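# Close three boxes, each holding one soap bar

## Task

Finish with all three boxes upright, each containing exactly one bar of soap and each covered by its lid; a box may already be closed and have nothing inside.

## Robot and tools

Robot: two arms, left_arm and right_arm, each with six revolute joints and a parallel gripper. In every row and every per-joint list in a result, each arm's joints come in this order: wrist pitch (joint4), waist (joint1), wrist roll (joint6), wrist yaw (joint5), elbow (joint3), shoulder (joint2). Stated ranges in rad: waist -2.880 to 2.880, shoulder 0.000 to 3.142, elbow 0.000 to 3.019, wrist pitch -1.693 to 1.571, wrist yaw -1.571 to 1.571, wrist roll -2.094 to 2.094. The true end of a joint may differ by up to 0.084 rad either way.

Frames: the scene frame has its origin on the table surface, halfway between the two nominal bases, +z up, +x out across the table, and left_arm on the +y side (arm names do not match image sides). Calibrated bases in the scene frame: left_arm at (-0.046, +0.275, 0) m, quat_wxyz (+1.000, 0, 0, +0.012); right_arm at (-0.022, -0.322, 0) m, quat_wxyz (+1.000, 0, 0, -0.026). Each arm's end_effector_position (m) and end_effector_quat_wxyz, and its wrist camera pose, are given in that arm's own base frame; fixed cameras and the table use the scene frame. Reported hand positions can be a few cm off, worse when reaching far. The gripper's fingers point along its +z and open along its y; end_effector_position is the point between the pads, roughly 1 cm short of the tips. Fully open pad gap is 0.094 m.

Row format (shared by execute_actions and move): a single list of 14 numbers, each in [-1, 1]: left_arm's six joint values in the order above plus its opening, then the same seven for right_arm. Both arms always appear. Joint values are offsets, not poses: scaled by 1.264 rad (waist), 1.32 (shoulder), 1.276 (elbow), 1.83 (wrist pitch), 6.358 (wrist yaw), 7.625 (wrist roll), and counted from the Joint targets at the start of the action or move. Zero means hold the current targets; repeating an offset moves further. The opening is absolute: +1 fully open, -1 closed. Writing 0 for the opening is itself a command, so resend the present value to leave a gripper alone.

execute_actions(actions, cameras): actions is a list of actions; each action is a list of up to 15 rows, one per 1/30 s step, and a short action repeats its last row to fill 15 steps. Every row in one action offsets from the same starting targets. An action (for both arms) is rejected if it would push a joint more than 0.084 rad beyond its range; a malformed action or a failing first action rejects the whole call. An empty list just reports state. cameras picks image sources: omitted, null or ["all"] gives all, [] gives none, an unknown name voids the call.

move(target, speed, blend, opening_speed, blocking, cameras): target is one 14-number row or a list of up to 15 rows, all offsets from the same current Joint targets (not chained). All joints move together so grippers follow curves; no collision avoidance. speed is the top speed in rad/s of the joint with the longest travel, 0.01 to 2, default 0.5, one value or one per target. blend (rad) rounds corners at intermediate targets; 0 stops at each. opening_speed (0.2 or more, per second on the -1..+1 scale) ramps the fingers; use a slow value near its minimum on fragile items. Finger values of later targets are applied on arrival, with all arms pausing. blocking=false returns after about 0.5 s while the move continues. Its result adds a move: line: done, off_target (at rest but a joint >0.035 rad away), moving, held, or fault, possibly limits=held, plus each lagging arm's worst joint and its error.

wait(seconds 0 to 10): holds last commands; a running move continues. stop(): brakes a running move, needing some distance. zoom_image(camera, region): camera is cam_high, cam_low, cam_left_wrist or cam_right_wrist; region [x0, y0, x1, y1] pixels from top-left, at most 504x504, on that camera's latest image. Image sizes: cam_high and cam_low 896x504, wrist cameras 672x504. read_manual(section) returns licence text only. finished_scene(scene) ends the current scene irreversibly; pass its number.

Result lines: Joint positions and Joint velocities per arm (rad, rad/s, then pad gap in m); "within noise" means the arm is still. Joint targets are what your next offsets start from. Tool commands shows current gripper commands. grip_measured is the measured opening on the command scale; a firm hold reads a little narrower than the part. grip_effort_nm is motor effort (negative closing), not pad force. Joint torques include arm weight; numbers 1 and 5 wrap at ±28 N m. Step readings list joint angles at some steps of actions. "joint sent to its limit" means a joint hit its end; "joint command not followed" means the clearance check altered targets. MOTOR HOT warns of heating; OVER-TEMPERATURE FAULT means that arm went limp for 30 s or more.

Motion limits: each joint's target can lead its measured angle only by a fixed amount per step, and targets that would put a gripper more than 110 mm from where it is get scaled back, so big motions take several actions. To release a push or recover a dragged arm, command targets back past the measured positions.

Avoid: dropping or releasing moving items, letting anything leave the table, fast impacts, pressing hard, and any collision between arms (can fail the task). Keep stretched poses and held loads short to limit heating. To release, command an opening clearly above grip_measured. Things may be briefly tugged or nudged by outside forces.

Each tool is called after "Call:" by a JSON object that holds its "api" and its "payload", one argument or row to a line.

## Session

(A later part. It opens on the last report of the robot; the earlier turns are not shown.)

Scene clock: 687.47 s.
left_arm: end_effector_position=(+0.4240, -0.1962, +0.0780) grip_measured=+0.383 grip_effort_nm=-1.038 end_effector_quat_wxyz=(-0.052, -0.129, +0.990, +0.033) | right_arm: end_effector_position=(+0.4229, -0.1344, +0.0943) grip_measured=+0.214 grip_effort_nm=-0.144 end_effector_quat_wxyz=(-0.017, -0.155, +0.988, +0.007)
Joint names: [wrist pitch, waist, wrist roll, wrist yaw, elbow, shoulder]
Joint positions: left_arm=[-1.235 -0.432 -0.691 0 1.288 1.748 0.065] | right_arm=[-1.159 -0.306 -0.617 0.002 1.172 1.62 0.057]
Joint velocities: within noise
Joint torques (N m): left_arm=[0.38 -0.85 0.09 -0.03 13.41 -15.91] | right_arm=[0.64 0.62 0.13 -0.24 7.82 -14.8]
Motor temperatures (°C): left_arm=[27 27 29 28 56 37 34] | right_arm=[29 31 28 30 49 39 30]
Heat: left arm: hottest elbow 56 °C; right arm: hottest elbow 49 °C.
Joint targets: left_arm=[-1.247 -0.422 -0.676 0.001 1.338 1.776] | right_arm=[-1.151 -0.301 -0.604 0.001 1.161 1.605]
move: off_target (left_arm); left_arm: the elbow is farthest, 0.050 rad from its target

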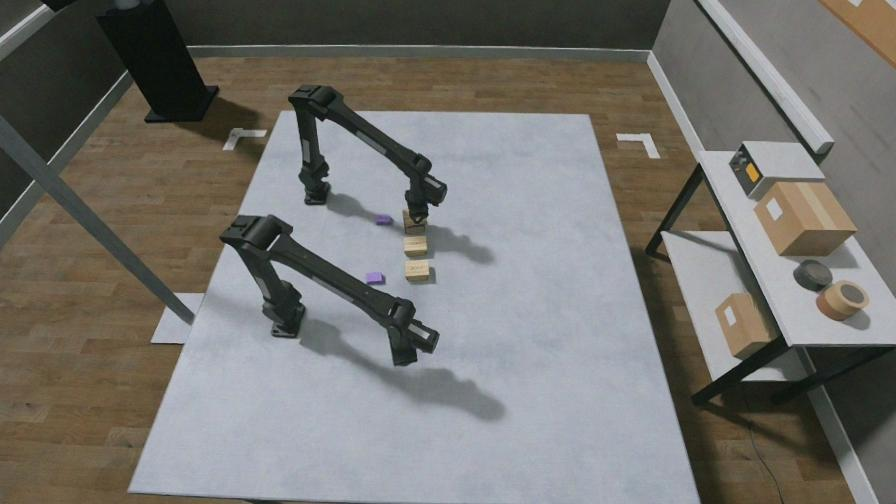

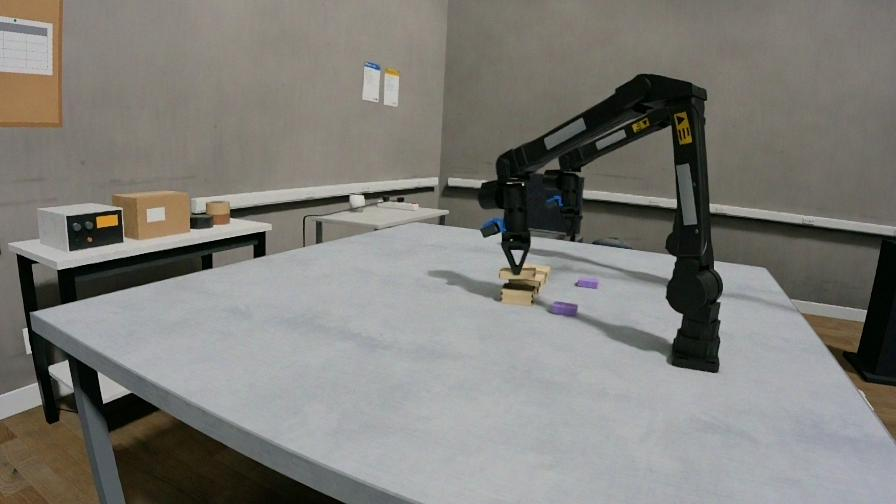

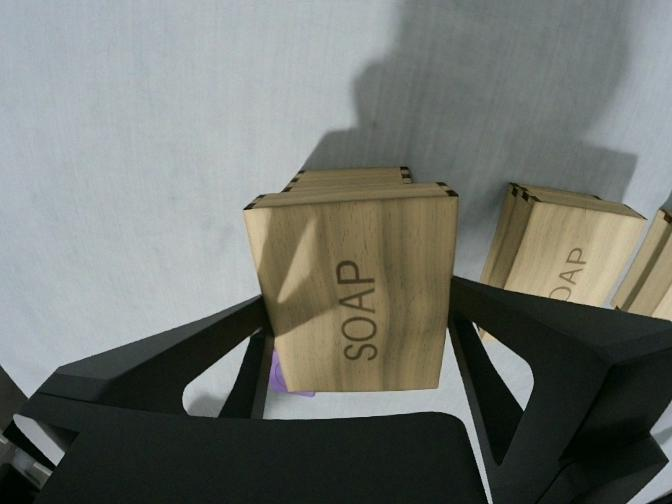

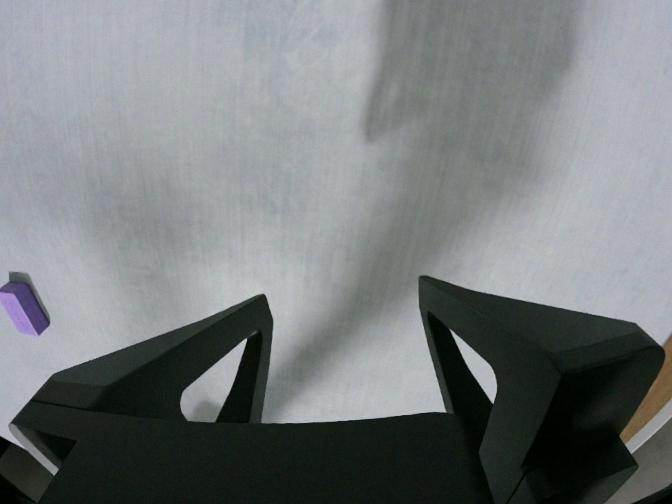

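Call:
{"api": "move", "payload": {
  "target": [
    [0,0,0.0018,0,-0.035,0,0.2,0,0,0,0,0,0,0.212],
    [0.0333,0,0.0018,0,-0.0658,0.0136,0.2,0,0,0,0,0,0,0.212]
  ],
  "speed": 0.1,
  "blend": [0.005,0]
}}

Call:
{"api": "zoom_image", "payload": {
  "camera": "cam_low",
  "region": [475, 240, 575, 310]
}}

Call:
{"api": "zoom_image", "payload": {
  "camera": "cam_left_wrist",
  "region": [230, 130, 500, 348]
}}

Call:
{"api": "zoom_image", "payload": {
  "camera": "cam_high",
  "region": [380, 185, 450, 245]
}}

Scene clock: 733.13 s.
left_arm: end_effector_position=(+0.4220, -0.1953, +0.0604) grip_measured=+0.383 grip_effort_nm=-1.033 end_effector_quat_wxyz=(-0.055, -0.122, +0.990, +0.034) | right_arm: end_effector_position=(+0.4229, -0.1344, +0.0943) grip_measured=+0.214 grip_effort_nm=-0.139 end_effector_quat_wxyz=(-0.017, -0.155, +0.988, +0.007)
Joint names: [wrist pitch, waist, wrist roll, wrist yaw, elbow, shoulder]
Joint positions: left_arm=[-1.197 -0.432 -0.677 0 1.263 1.767 0.065] | right_arm=[-1.159 -0.306 -0.617 0.002 1.172 1.62 0.057]
Joint velocities: within noise
Joint torques (N m): left_arm=[1.25 -0.79 0.1 -0.03 7.82 -16.15] | right_arm=[0.64 0.56 0.13 -0.24 7.8 -14.74]
Motor temperatures (°C): left_arm=[27 27 29 28 58 37 34] | right_arm=[29 31 28 30 47 38 30]
Heat: left arm: hottest elbow 58 °C; right arm: hottest elbow 47 °C.
Joint targets: left_arm=[-1.186 -0.422 -0.663 0.001 1.254 1.794] | right_arm=[-1.151 -0.301 -0.604 0.001 1.161 1.605]
move: done

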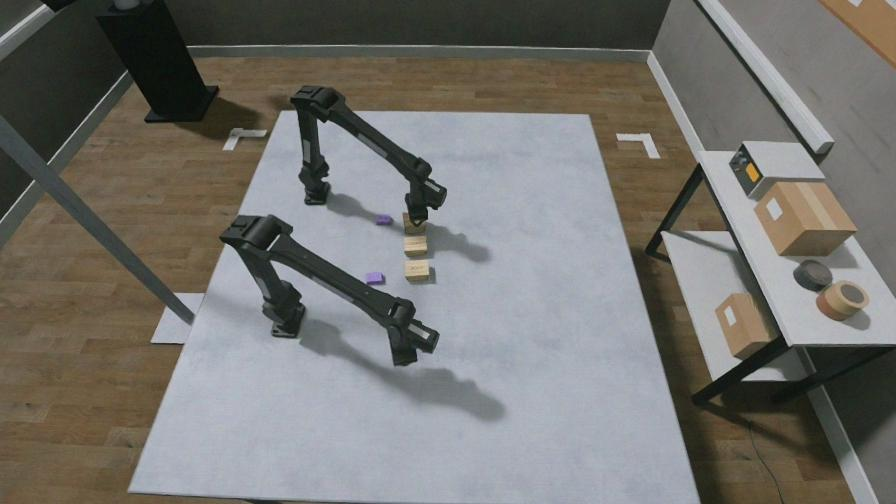

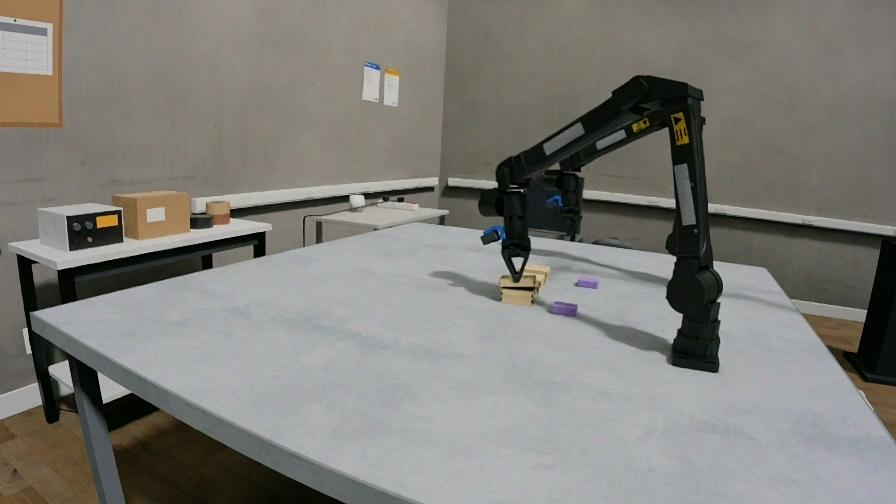

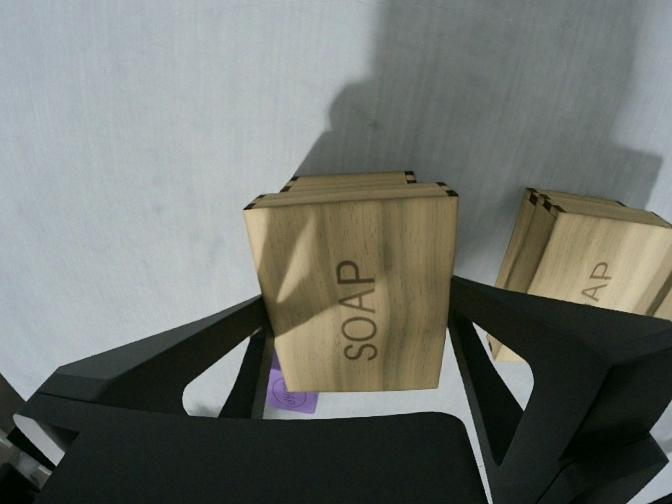

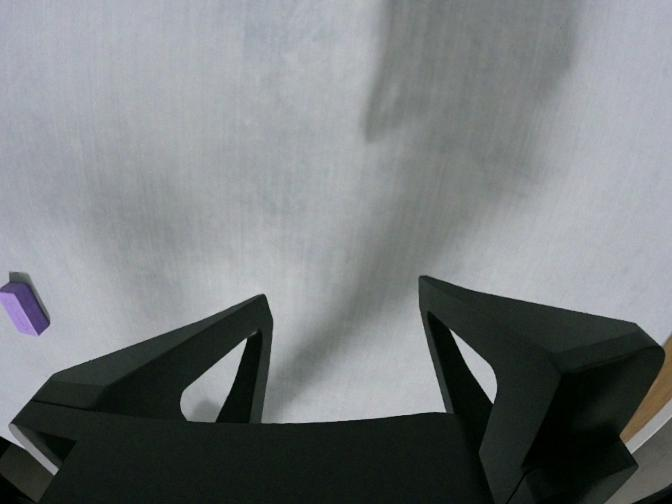

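Scaled by 5.040 from the camera's 896x504 image, which has a finer 1280x720 frame.

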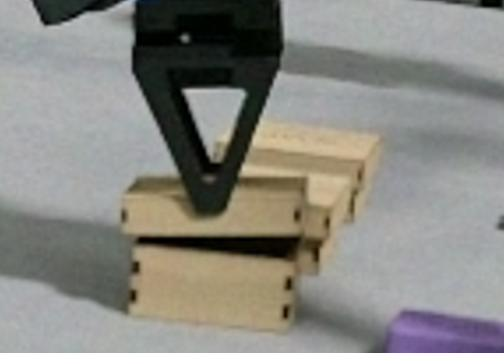

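Scaled by 1.867 from the camera's 672x504 image, which has a finer 960x720 frame.

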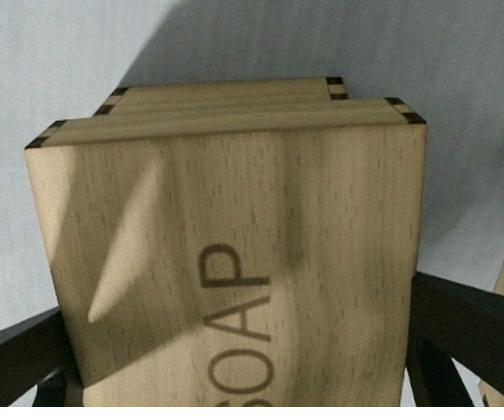

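Scaled by 7.200 from the camera's 896x504 image, which has a finer 1280x720 frame.

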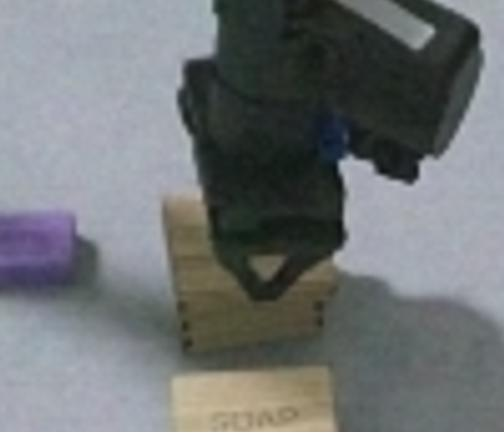

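Call:
{"api": "move", "payload": {
  "target": [
    [0,0,0,0,0,-0.0326,0.2,0,0,0,0,0,0,0.212],
    [0.0055,0,0,0,-0.0125,-0.0348,0.2,0,0,0,0,0,0,0.212]
  ],
  "speed": [0.1,0.04]
}}

Call:
{"api": "zoom_image", "payload": {
  "camera": "cam_low",
  "region": [475, 240, 575, 310]
}}

Call:
{"api": "zoom_image", "payload": {
  "camera": "cam_left_wrist",
  "region": [230, 130, 500, 348]
}}

Scene clock: 766.20 s.
left_arm: end_effector_position=(+0.4186, -0.1937, +0.0557) grip_measured=+0.383 grip_effort_nm=-1.038 end_effector_quat_wxyz=(-0.057, -0.122, +0.990, +0.035) | right_arm: end_effector_position=(+0.4229, -0.1344, +0.0943) grip_measured=+0.214 grip_effort_nm=-0.139 end_effector_quat_wxyz=(-0.017, -0.155, +0.988, +0.007)
Joint names: [wrist pitch, waist, wrist roll, wrist yaw, elbow, shoulder]
Joint positions: left_arm=[-1.187 -0.432 -0.677 0 1.249 1.767 0.065] | right_arm=[-1.159 -0.306 -0.617 0.002 1.172 1.62 0.057]
Joint velocities: within noise
Joint torques (N m): left_arm=[1.31 -0.79 0.1 -0.03 7.58 -20.25] | right_arm=[0.64 0.56 0.13 -0.24 7.82 -14.8]
Motor temperatures (°C): left_arm=[27 27 29 28 54 38 34] | right_arm=[29 31 28 30 47 37 30]
Heat: left arm: hottest elbow 54 °C; right arm: hottest elbow 47 °C.
Joint targets: left_arm=[-1.176 -0.422 -0.663 0.001 1.238 1.748] | right_arm=[-1.151 -0.301 -0.604 0.001 1.161 1.605]
move: done

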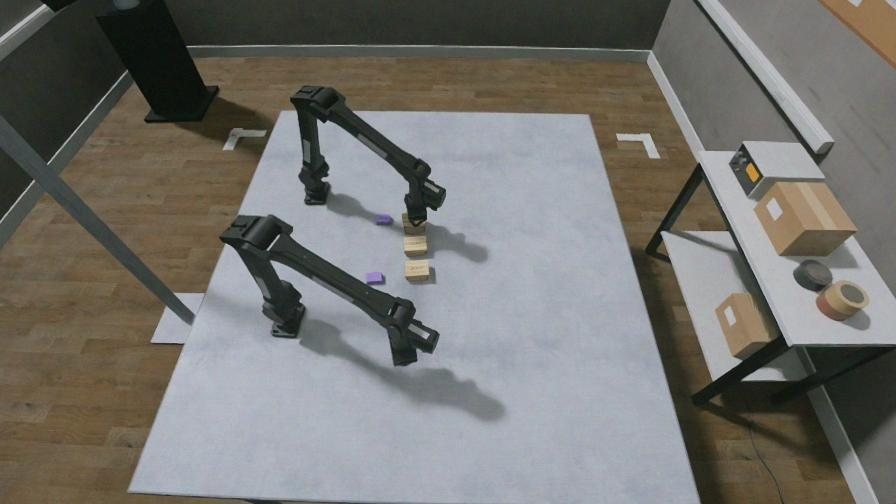

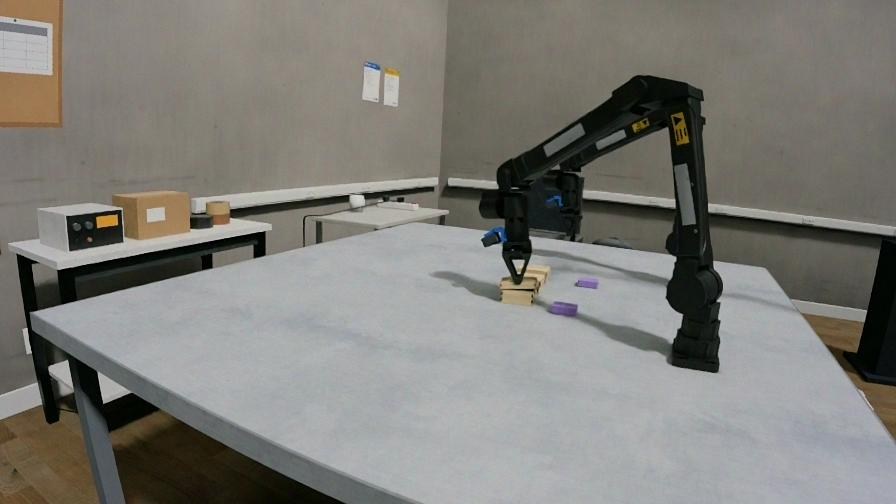

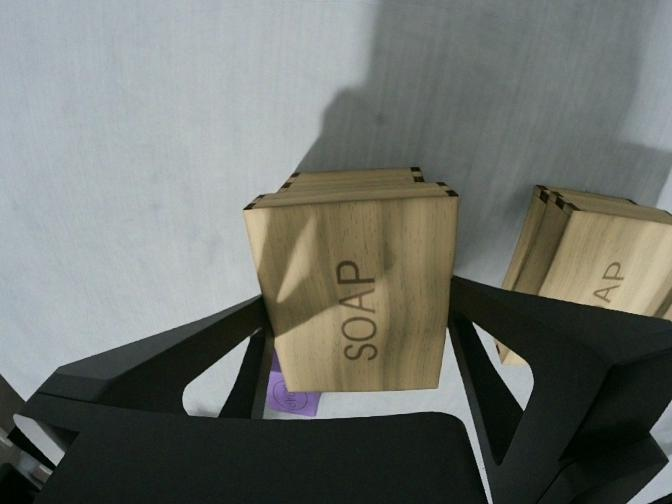

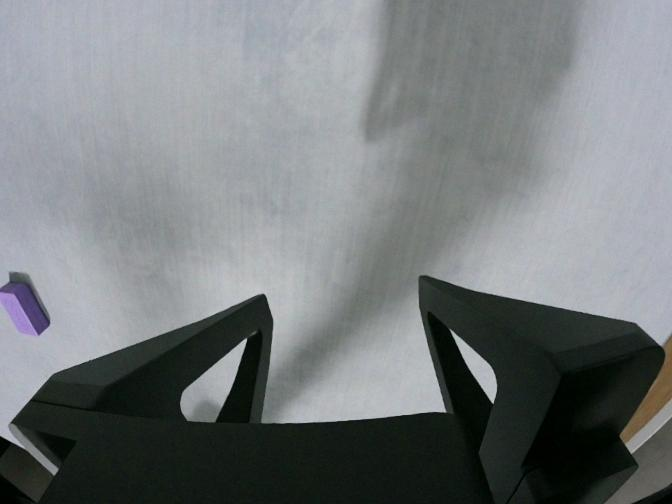

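Scaled by 5.040 from the camera's 896x504 image, which has a finer 1280x720 frame.

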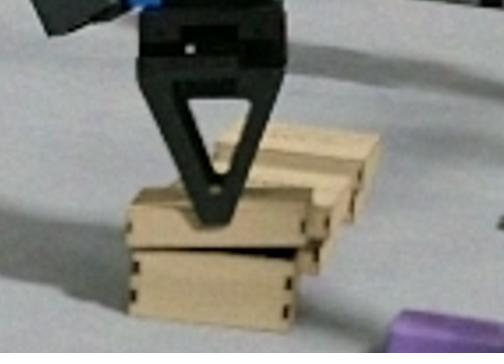

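Scaled by 1.867 from the camera's 672x504 image, which has a finer 960x720 frame.

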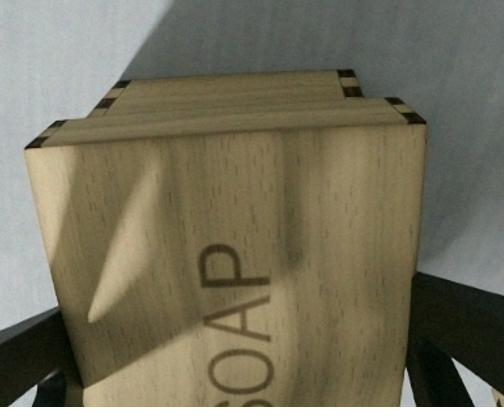

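Call:
{"api": "move", "payload": {
  "target": [0.0913,0,0,0,-0.0854,-0.0553,0.2,0,0,0,0,0,0,0.212],
  "speed": 0.05
}}

Call:
{"api": "zoom_image", "payload": {
  "camera": "cam_low",
  "region": [475, 240, 575, 310]
}}

Call:
{"api": "zoom_image", "payload": {
  "camera": "cam_left_wrist",
  "region": [230, 130, 500, 348]
}}

Call:
{"api": "zoom_image", "payload": {
  "camera": "cam_high",
  "region": [380, 185, 450, 245]
}}

Scene clock: 792.83 s.
left_arm: end_effector_position=(+0.4171, -0.1930, +0.0545) grip_measured=+0.383 grip_effort_nm=-1.038 end_effector_quat_wxyz=(+0.000, -0.122, +0.993, +0.000) | right_arm: end_effector_position=(+0.4229, -0.1344, +0.0943) grip_measured=+0.214 grip_effort_nm=-0.144 end_effector_quat_wxyz=(-0.017, -0.155, +0.988, +0.007)
Joint names: [wrist pitch, waist, wrist roll, wrist yaw, elbow, shoulder]
Joint positions: left_arm=[-1.026 -0.432 -0.677 0 1.142 1.688 0.065] | right_arm=[-1.159 -0.306 -0.617 0.002 1.172 1.62 0.057]
Joint velocities: within noise
Joint torques (N m): left_arm=[1.85 -0.79 0.11 -0.03 7.46 -18.37] | right_arm=[0.64 0.56 0.13 -0.24 7.8 -14.74]
Motor temperatures (°C): left_arm=[27 27 29 28 51 40 34] | right_arm=[29 31 28 30 47 37 30]
Heat: left arm: hottest elbow 51 °C; right arm: hottest elbow 47 °C.
Joint targets: left_arm=[-1.008 -0.422 -0.663 0.001 1.129 1.675] | right_arm=[-1.151 -0.301 -0.604 0.001 1.161 1.605]
move: done

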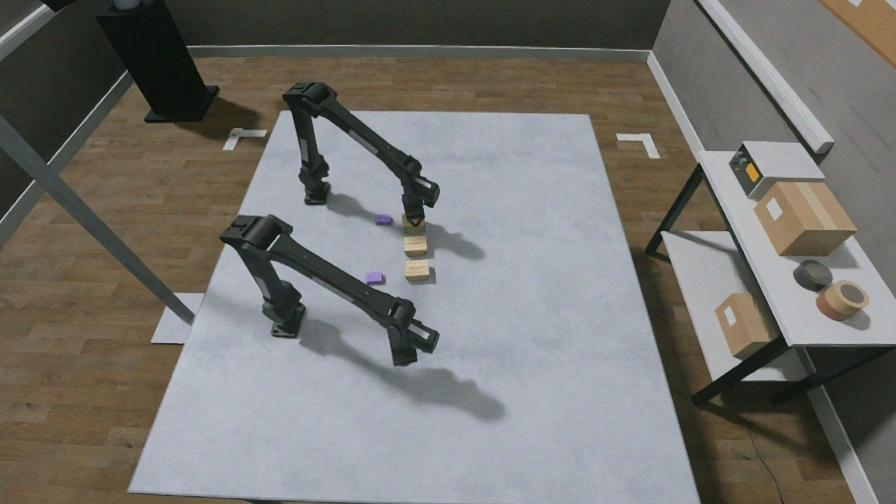

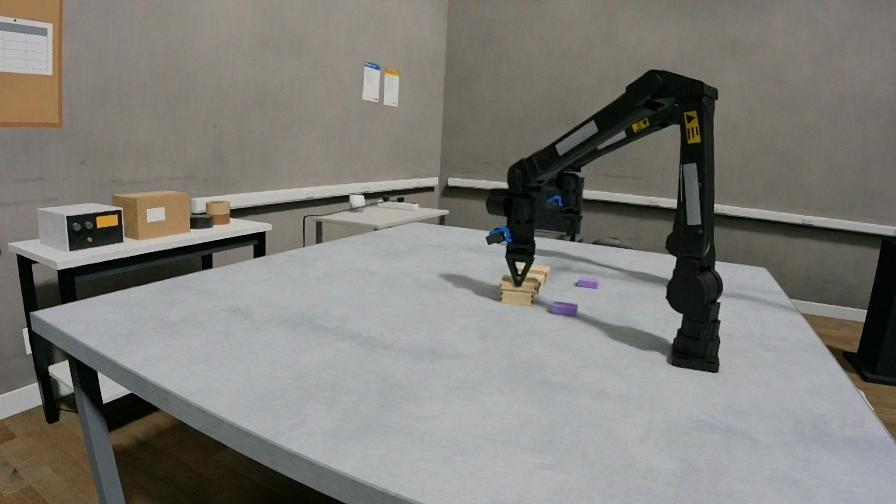

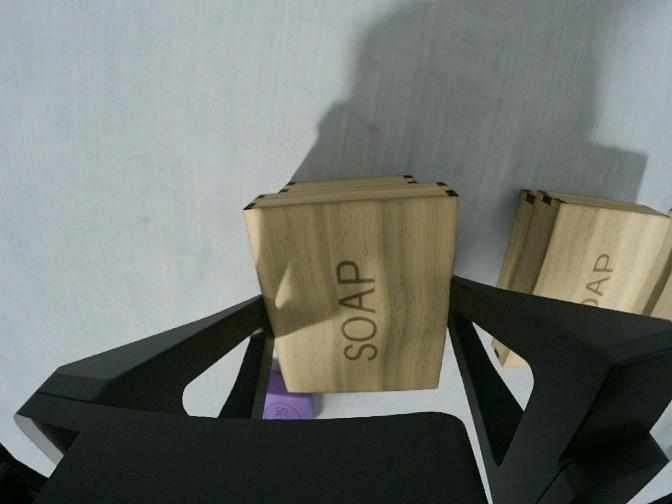

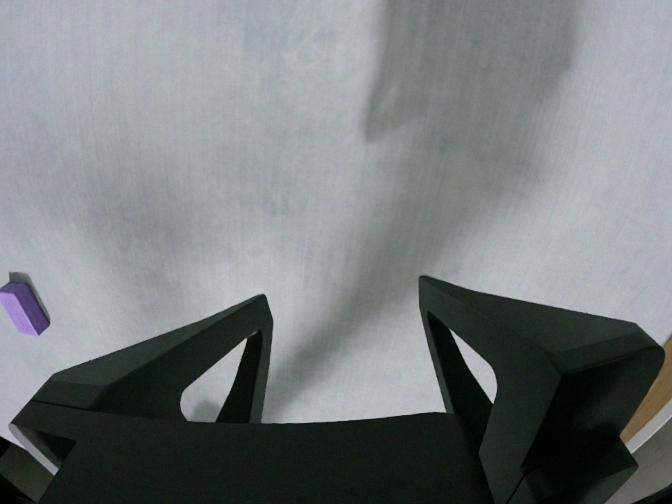

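Scaled by 5.040 from the camera's 896x504 image, which has a finer 1280x720 frame.

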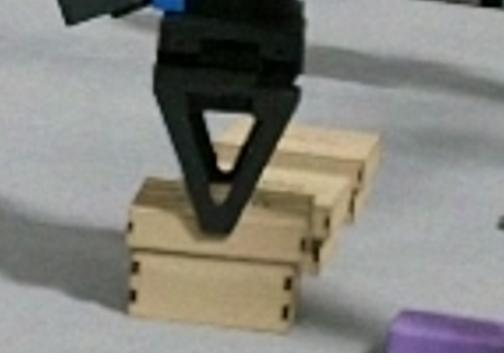

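Scaled by 1.867 from the camera's 672x504 image, which has a finer 960x720 frame.

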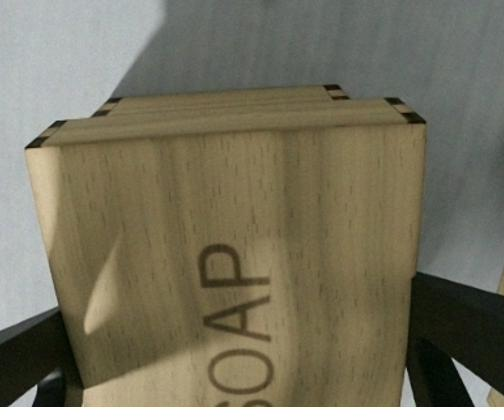

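Scaled by 7.200 from the camera's 896x504 image, which has a finer 1280x720 frame.

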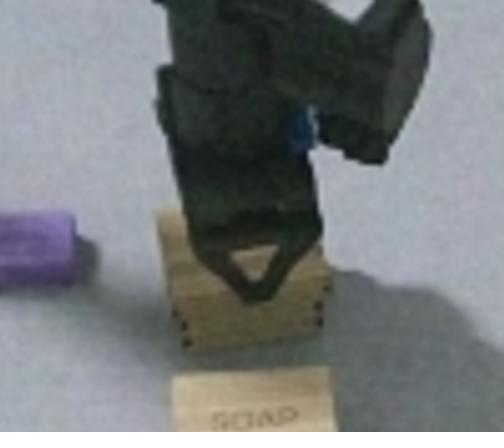

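Call:
{"api": "move", "payload": {
  "target": [
    [0,0,0,0,0,0.023,0.2,0,0,0,0,0,0,0.212],
    [0.0186,0,0,0,-0.0102,0.0462,0.2,0,0,0,0,0,0,0.212]
  ],
  "speed": 0.05,
  "blend": 0.01,
  "cameras": ["cam_low","cam_left_wrist"]
}}

Call:
{"api": "zoom_image", "payload": {
  "camera": "cam_low",
  "region": [475, 240, 575, 310]
}}

Scene clock: 863.97 s.
left_arm: end_effector_position=(+0.4182, -0.1935, +0.0537) grip_measured=+0.383 grip_effort_nm=-1.038 end_effector_quat_wxyz=(+0.003, -0.122, +0.993, -0.002) | right_arm: end_effector_position=(+0.4229, -0.1344, +0.0943) grip_measured=+0.214 grip_effort_nm=-0.139 end_effector_quat_wxyz=(-0.017, -0.155, +0.988, +0.007)
Joint names: [wrist pitch, waist, wrist roll, wrist yaw, elbow, shoulder]
Joint positions: left_arm=[-1.016 -0.432 -0.677 0 1.139 1.687 0.065] | right_arm=[-1.159 -0.306 -0.617 0.002 1.172 1.62 0.057]
Joint velocities: within noise
Joint torques (N m): left_arm=[2.66 -0.79 0.11 -0.03 6.65 -12.75] | right_arm=[0.64 0.56 0.13 -0.23 7.82 -14.8]
Motor temperatures (°C): left_arm=[27 27 29 28 46 39 34] | right_arm=[29 31 28 30 47 37 30]
Heat: left arm: hottest elbow 46 °C; right arm: hottest elbow 47 °C.
Joint targets: left_arm=[-0.975 -0.422 -0.663 0.001 1.116 1.736] | right_arm=[-1.151 -0.301 -0.604 0.001 1.161 1.605]
move: off_target (left_arm); left_arm: the shoulder is farthest, 0.049 rad from its target
Images, in order (width x height): cam_low 896x504, cam_left_wrist 672x504.

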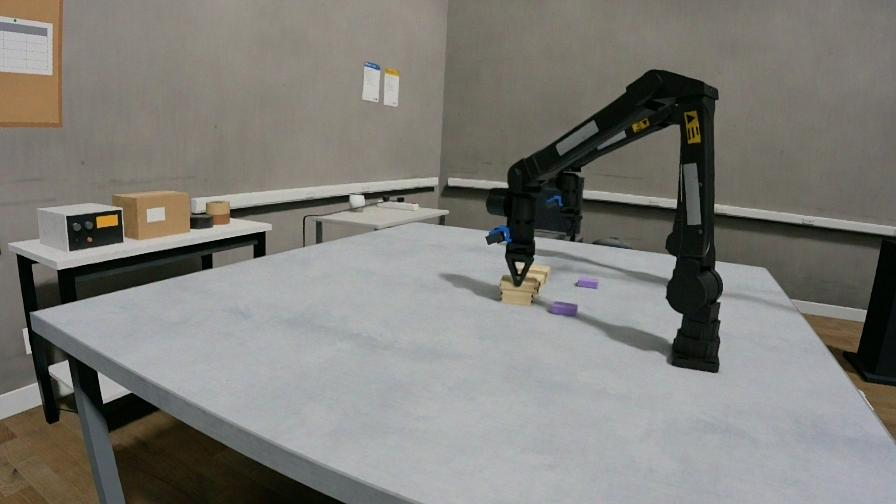

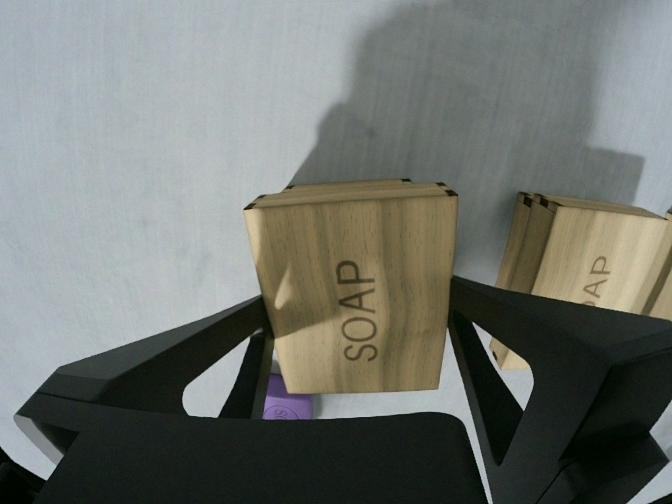

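Scaled by 5.040 from the camera's 896x504 image, which has a finer 1280x720 frame.

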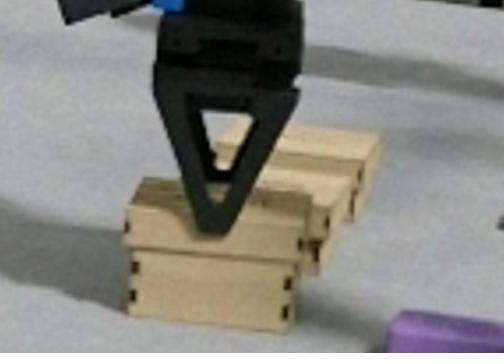

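Call:
{"api": "zoom_image", "payload": {
  "camera": "cam_left_wrist",
  "region": [230, 130, 500, 348]
}}

Scaled by 1.867 from the camera's 672x504 image, which has a finer 960x720 frame.

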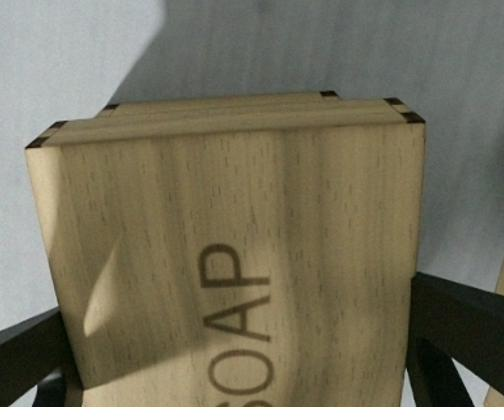

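Call:
{"api": "move", "payload": {
  "target": [
    [-0.0246,0,0,0,0.0572,-0.0485,0.2,0,0,0,0,0,0,0.212],
    [-0.0749,0,0,0,0.0893,-0.0848,0.2,0,0,0,0,0,0,0.212],
    [-0.1492,0.004,0.002,0,0.1795,0.0318,0.2,0,0,0,0,0,0,0.212]
  ],
  "speed": [0.06,0.1,0.2],
  "blend": 0.01,
  "cameras": ["cam_low","cam_left_wrist"]
}}

Call:
{"api": "zoom_image", "payload": {
  "camera": "cam_low",
  "region": [475, 240, 575, 310]
}}

Call:
{"api": "zoom_image", "payload": {
  "camera": "cam_left_wrist",
  "region": [230, 130, 500, 348]
}}

Scene clock: 964.93 s.
left_arm: end_effector_position=(+0.4272, -0.1958, +0.0773) grip_measured=+0.383 grip_effort_nm=-1.038 end_effector_quat_wxyz=(-0.053, -0.116, +0.991, +0.032) | right_arm: end_effector_position=(+0.4229, -0.1344, +0.0943) grip_measured=+0.214 grip_effort_nm=-0.144 end_effector_quat_wxyz=(-0.017, -0.155, +0.988, +0.007)
Joint names: [wrist pitch, waist, wrist roll, wrist yaw, elbow, shoulder]
Joint positions: left_arm=[-1.236 -0.429 -0.662 -0.001 1.296 1.755 0.065] | right_arm=[-1.159 -0.306 -0.617 0.002 1.172 1.62 0.057]
Joint velocities: within noise
Joint torques (N m): left_arm=[0.5 -0.67 0.09 -0.02 13.34 -16.56] | right_arm=[0.64 0.56 0.13 -0.24 7.82 -14.8]
Motor temperatures (°C): left_arm=[27 27 29 28 45 36 34] | right_arm=[29 31 28 30 46 37 30]
Heat: left arm: hottest elbow 45 °C; right arm: hottest elbow 46 °C.
Joint targets: left_arm=[-1.248 -0.417 -0.647 0.001 1.345 1.778] | right_arm=[-1.151 -0.301 -0.604 0.001 1.161 1.605]
move: off_target (left_arm); left_arm: the elbow is farthest, 0.049 rad from its target
Images, in order (width x height): cam_low 896x504, cam_left_wrist 672x504.

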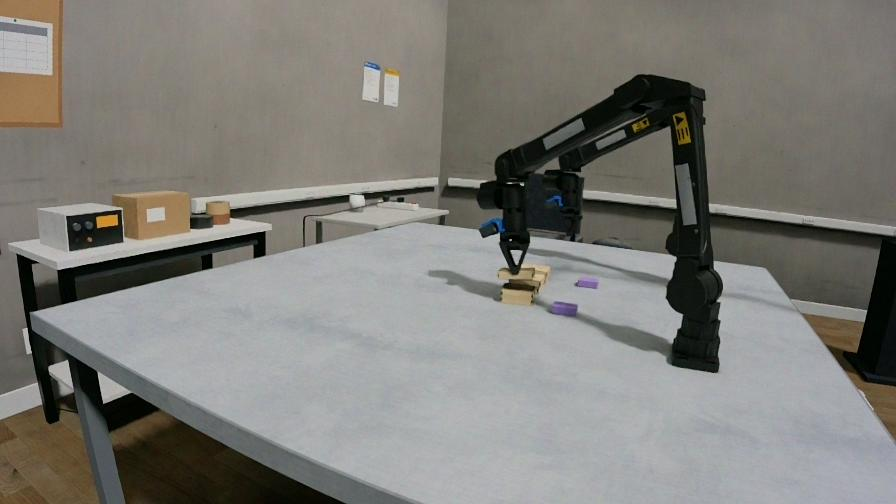

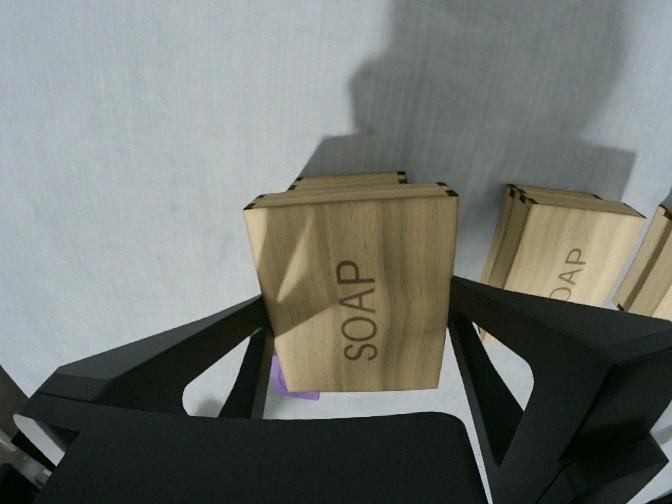

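Scaled by 5.040 from the camera's 896x504 image, which has a finer 1280x720 frame.

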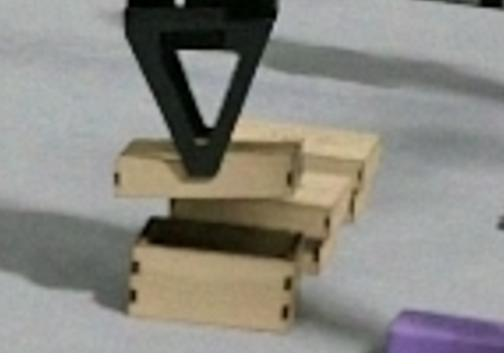

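Scaled by 1.867 from the camera's 672x504 image, which has a finer 960x720 frame.

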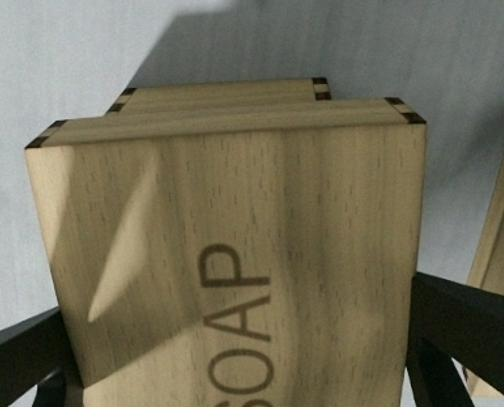

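Call:
{"api": "move", "payload": {
  "target": [
    [0,0,0,0,-0.0392,0,0.2,0,0,0,0,0,0,0.212],
    [0.0328,0,0,0,-0.0682,0.0136,0.2,0,0,0,0,0,0,0.212]
  ],
  "speed": 0.1,
  "blend": 0.01,
  "cameras": ["cam_low","cam_left_wrist"]
}}

Call:
{"api": "zoom_image", "payload": {
  "camera": "cam_low",
  "region": [475, 240, 575, 310]
}}

Call:
{"api": "zoom_image", "payload": {
  "camera": "cam_left_wrist",
  "region": [230, 130, 500, 348]
}}

Scene clock: 979.03 s.
left_arm: end_effector_position=(+0.4236, -0.1942, +0.0608) grip_measured=+0.383 grip_effort_nm=-1.038 end_effector_quat_wxyz=(-0.055, -0.116, +0.991, +0.034) | right_arm: end_effector_position=(+0.4229, -0.1344, +0.0943) grip_measured=+0.214 grip_effort_nm=-0.139 end_effector_quat_wxyz=(-0.017, -0.155, +0.988, +0.007)
Joint names: [wrist pitch, waist, wrist roll, wrist yaw, elbow, shoulder]
Joint positions: left_arm=[-1.199 -0.429 -0.662 -0.001 1.267 1.769 0.065] | right_arm=[-1.159 -0.306 -0.617 0.002 1.172 1.62 0.057]
Joint velocities: within noise
Joint torques (N m): left_arm=[1.33 -0.73 0.1 -0.02 7.83 -16.21] | right_arm=[0.65 0.62 0.13 -0.24 7.82 -14.74]
Motor temperatures (°C): left_arm=[27 27 29 28 49 37 34] | right_arm=[29 31 28 30 46 37 30]
Heat: left arm: hottest elbow 49 °C; right arm: hottest elbow 46 °C.
Joint targets: left_arm=[-1.188 -0.417 -0.647 0.001 1.258 1.796] | right_arm=[-1.151 -0.301 -0.604 0.001 1.161 1.605]
move: done
Images, in order (width x height): cam_low 896x504, cam_left_wrist 672x504.

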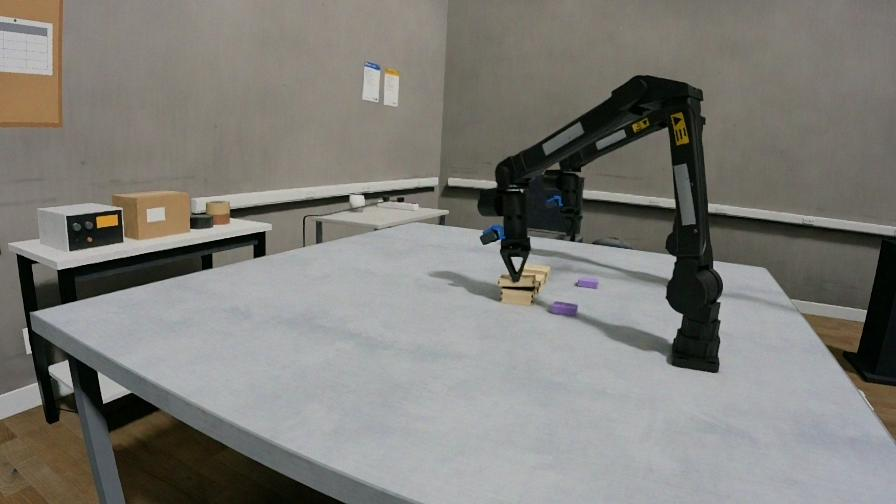

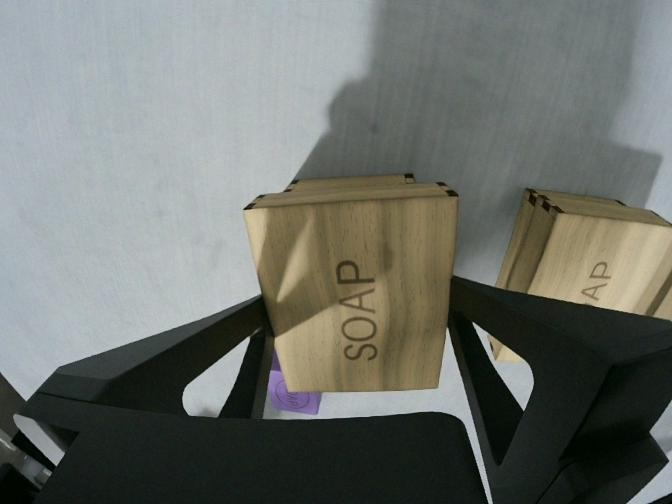

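Scaled by 5.040 from the camera's 896x504 image, which has a finer 1280x720 frame.

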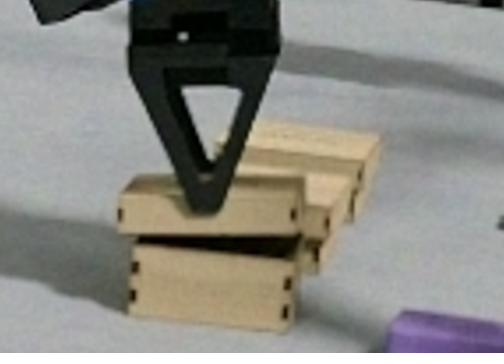

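Scaled by 1.867 from the camera's 672x504 image, which has a finer 960x720 frame.

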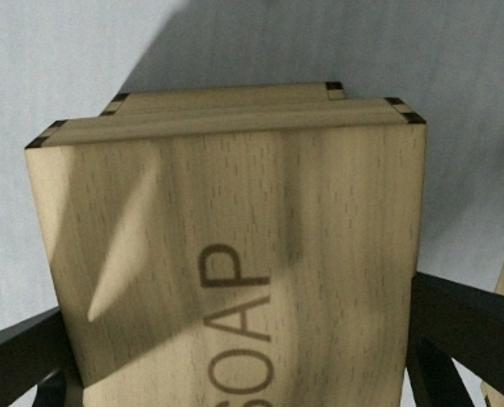

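Call:
{"api": "move", "payload": {
  "target": [
    [0,0,0,0,0,-0.0318,0.2,0,0,0,0,0,0,0.212],
    [0.0066,0,0,0,-0.0149,-0.0356,0.2,0,0,0,0,0,0,0.212]
  ],
  "speed": 0.05,
  "blend": 0.01,
  "cameras": ["cam_low","cam_left_wrist"]
}}

Call:
{"api": "zoom_image", "payload": {
  "camera": "cam_low",
  "region": [475, 240, 575, 310]
}}

Call:
{"api": "zoom_image", "payload": {
  "camera": "cam_left_wrist",
  "region": [230, 130, 500, 348]
}}

Scene clock: 1001.67 s.
left_arm: end_effector_position=(+0.4193, -0.1922, +0.0550) grip_measured=+0.383 grip_effort_nm=-1.038 end_effector_quat_wxyz=(-0.058, -0.116, +0.991, +0.035) | right_arm: end_effector_position=(+0.4229, -0.1344, +0.0943) grip_measured=+0.214 grip_effort_nm=-0.134 end_effector_quat_wxyz=(-0.017, -0.155, +0.988, +0.007)
Joint names: [wrist pitch, waist, wrist roll, wrist yaw, elbow, shoulder]
Joint positions: left_arm=[-1.187 -0.429 -0.662 -0.001 1.249 1.769 0.065] | right_arm=[-1.159 -0.306 -0.617 0.002 1.172 1.62 0.057]
Joint velocities: within noise
Joint torques (N m): left_arm=[1.17 -0.67 0.1 -0.02 7.62 -20.31] | right_arm=[0.64 0.62 0.13 -0.24 7.82 -14.74]
Motor temperatures (°C): left_arm=[27 27 29 28 48 36 34] | right_arm=[29 31 28 30 46 37 30]
Heat: left arm: hottest elbow 48 °C; right arm: hottest elbow 46 °C.
Joint targets: left_arm=[-1.175 -0.417 -0.647 0.001 1.239 1.749] | right_arm=[-1.151 -0.301 -0.604 0.001 1.161 1.605]
move: done; blend cut to 0.0095 rad at target 1
Images, in order (width x height): cam_low 896x504, cam_left_wrist 672x504.

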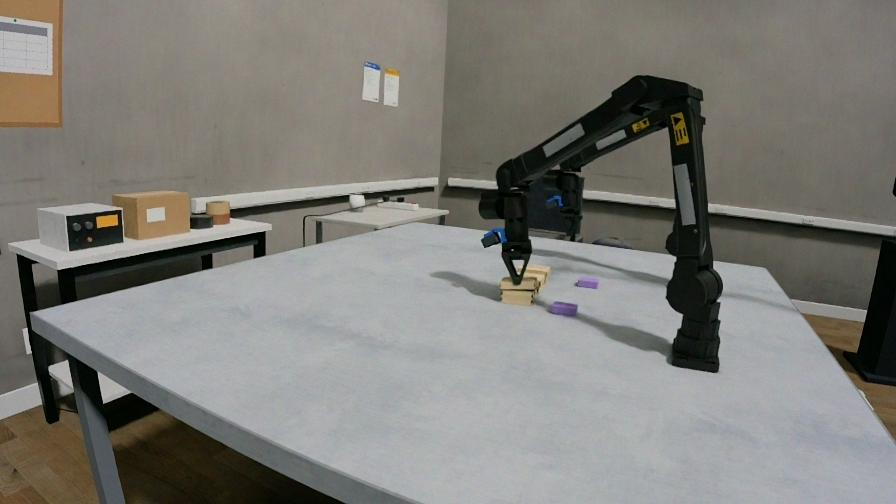

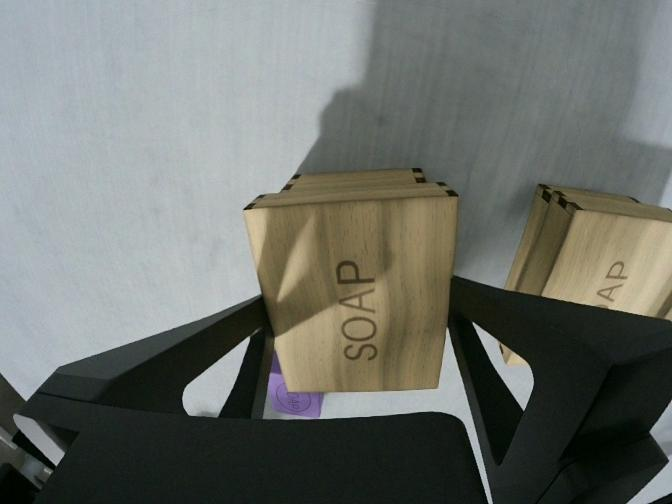

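Scaled by 5.040 from the camera's 896x504 image, which has a finer 1280x720 frame.

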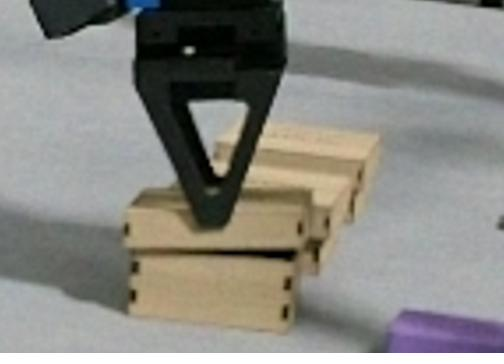

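Scaled by 1.867 from the camera's 672x504 image, which has a finer 960x720 frame.

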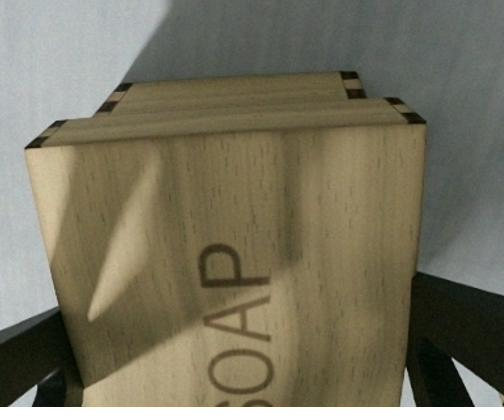

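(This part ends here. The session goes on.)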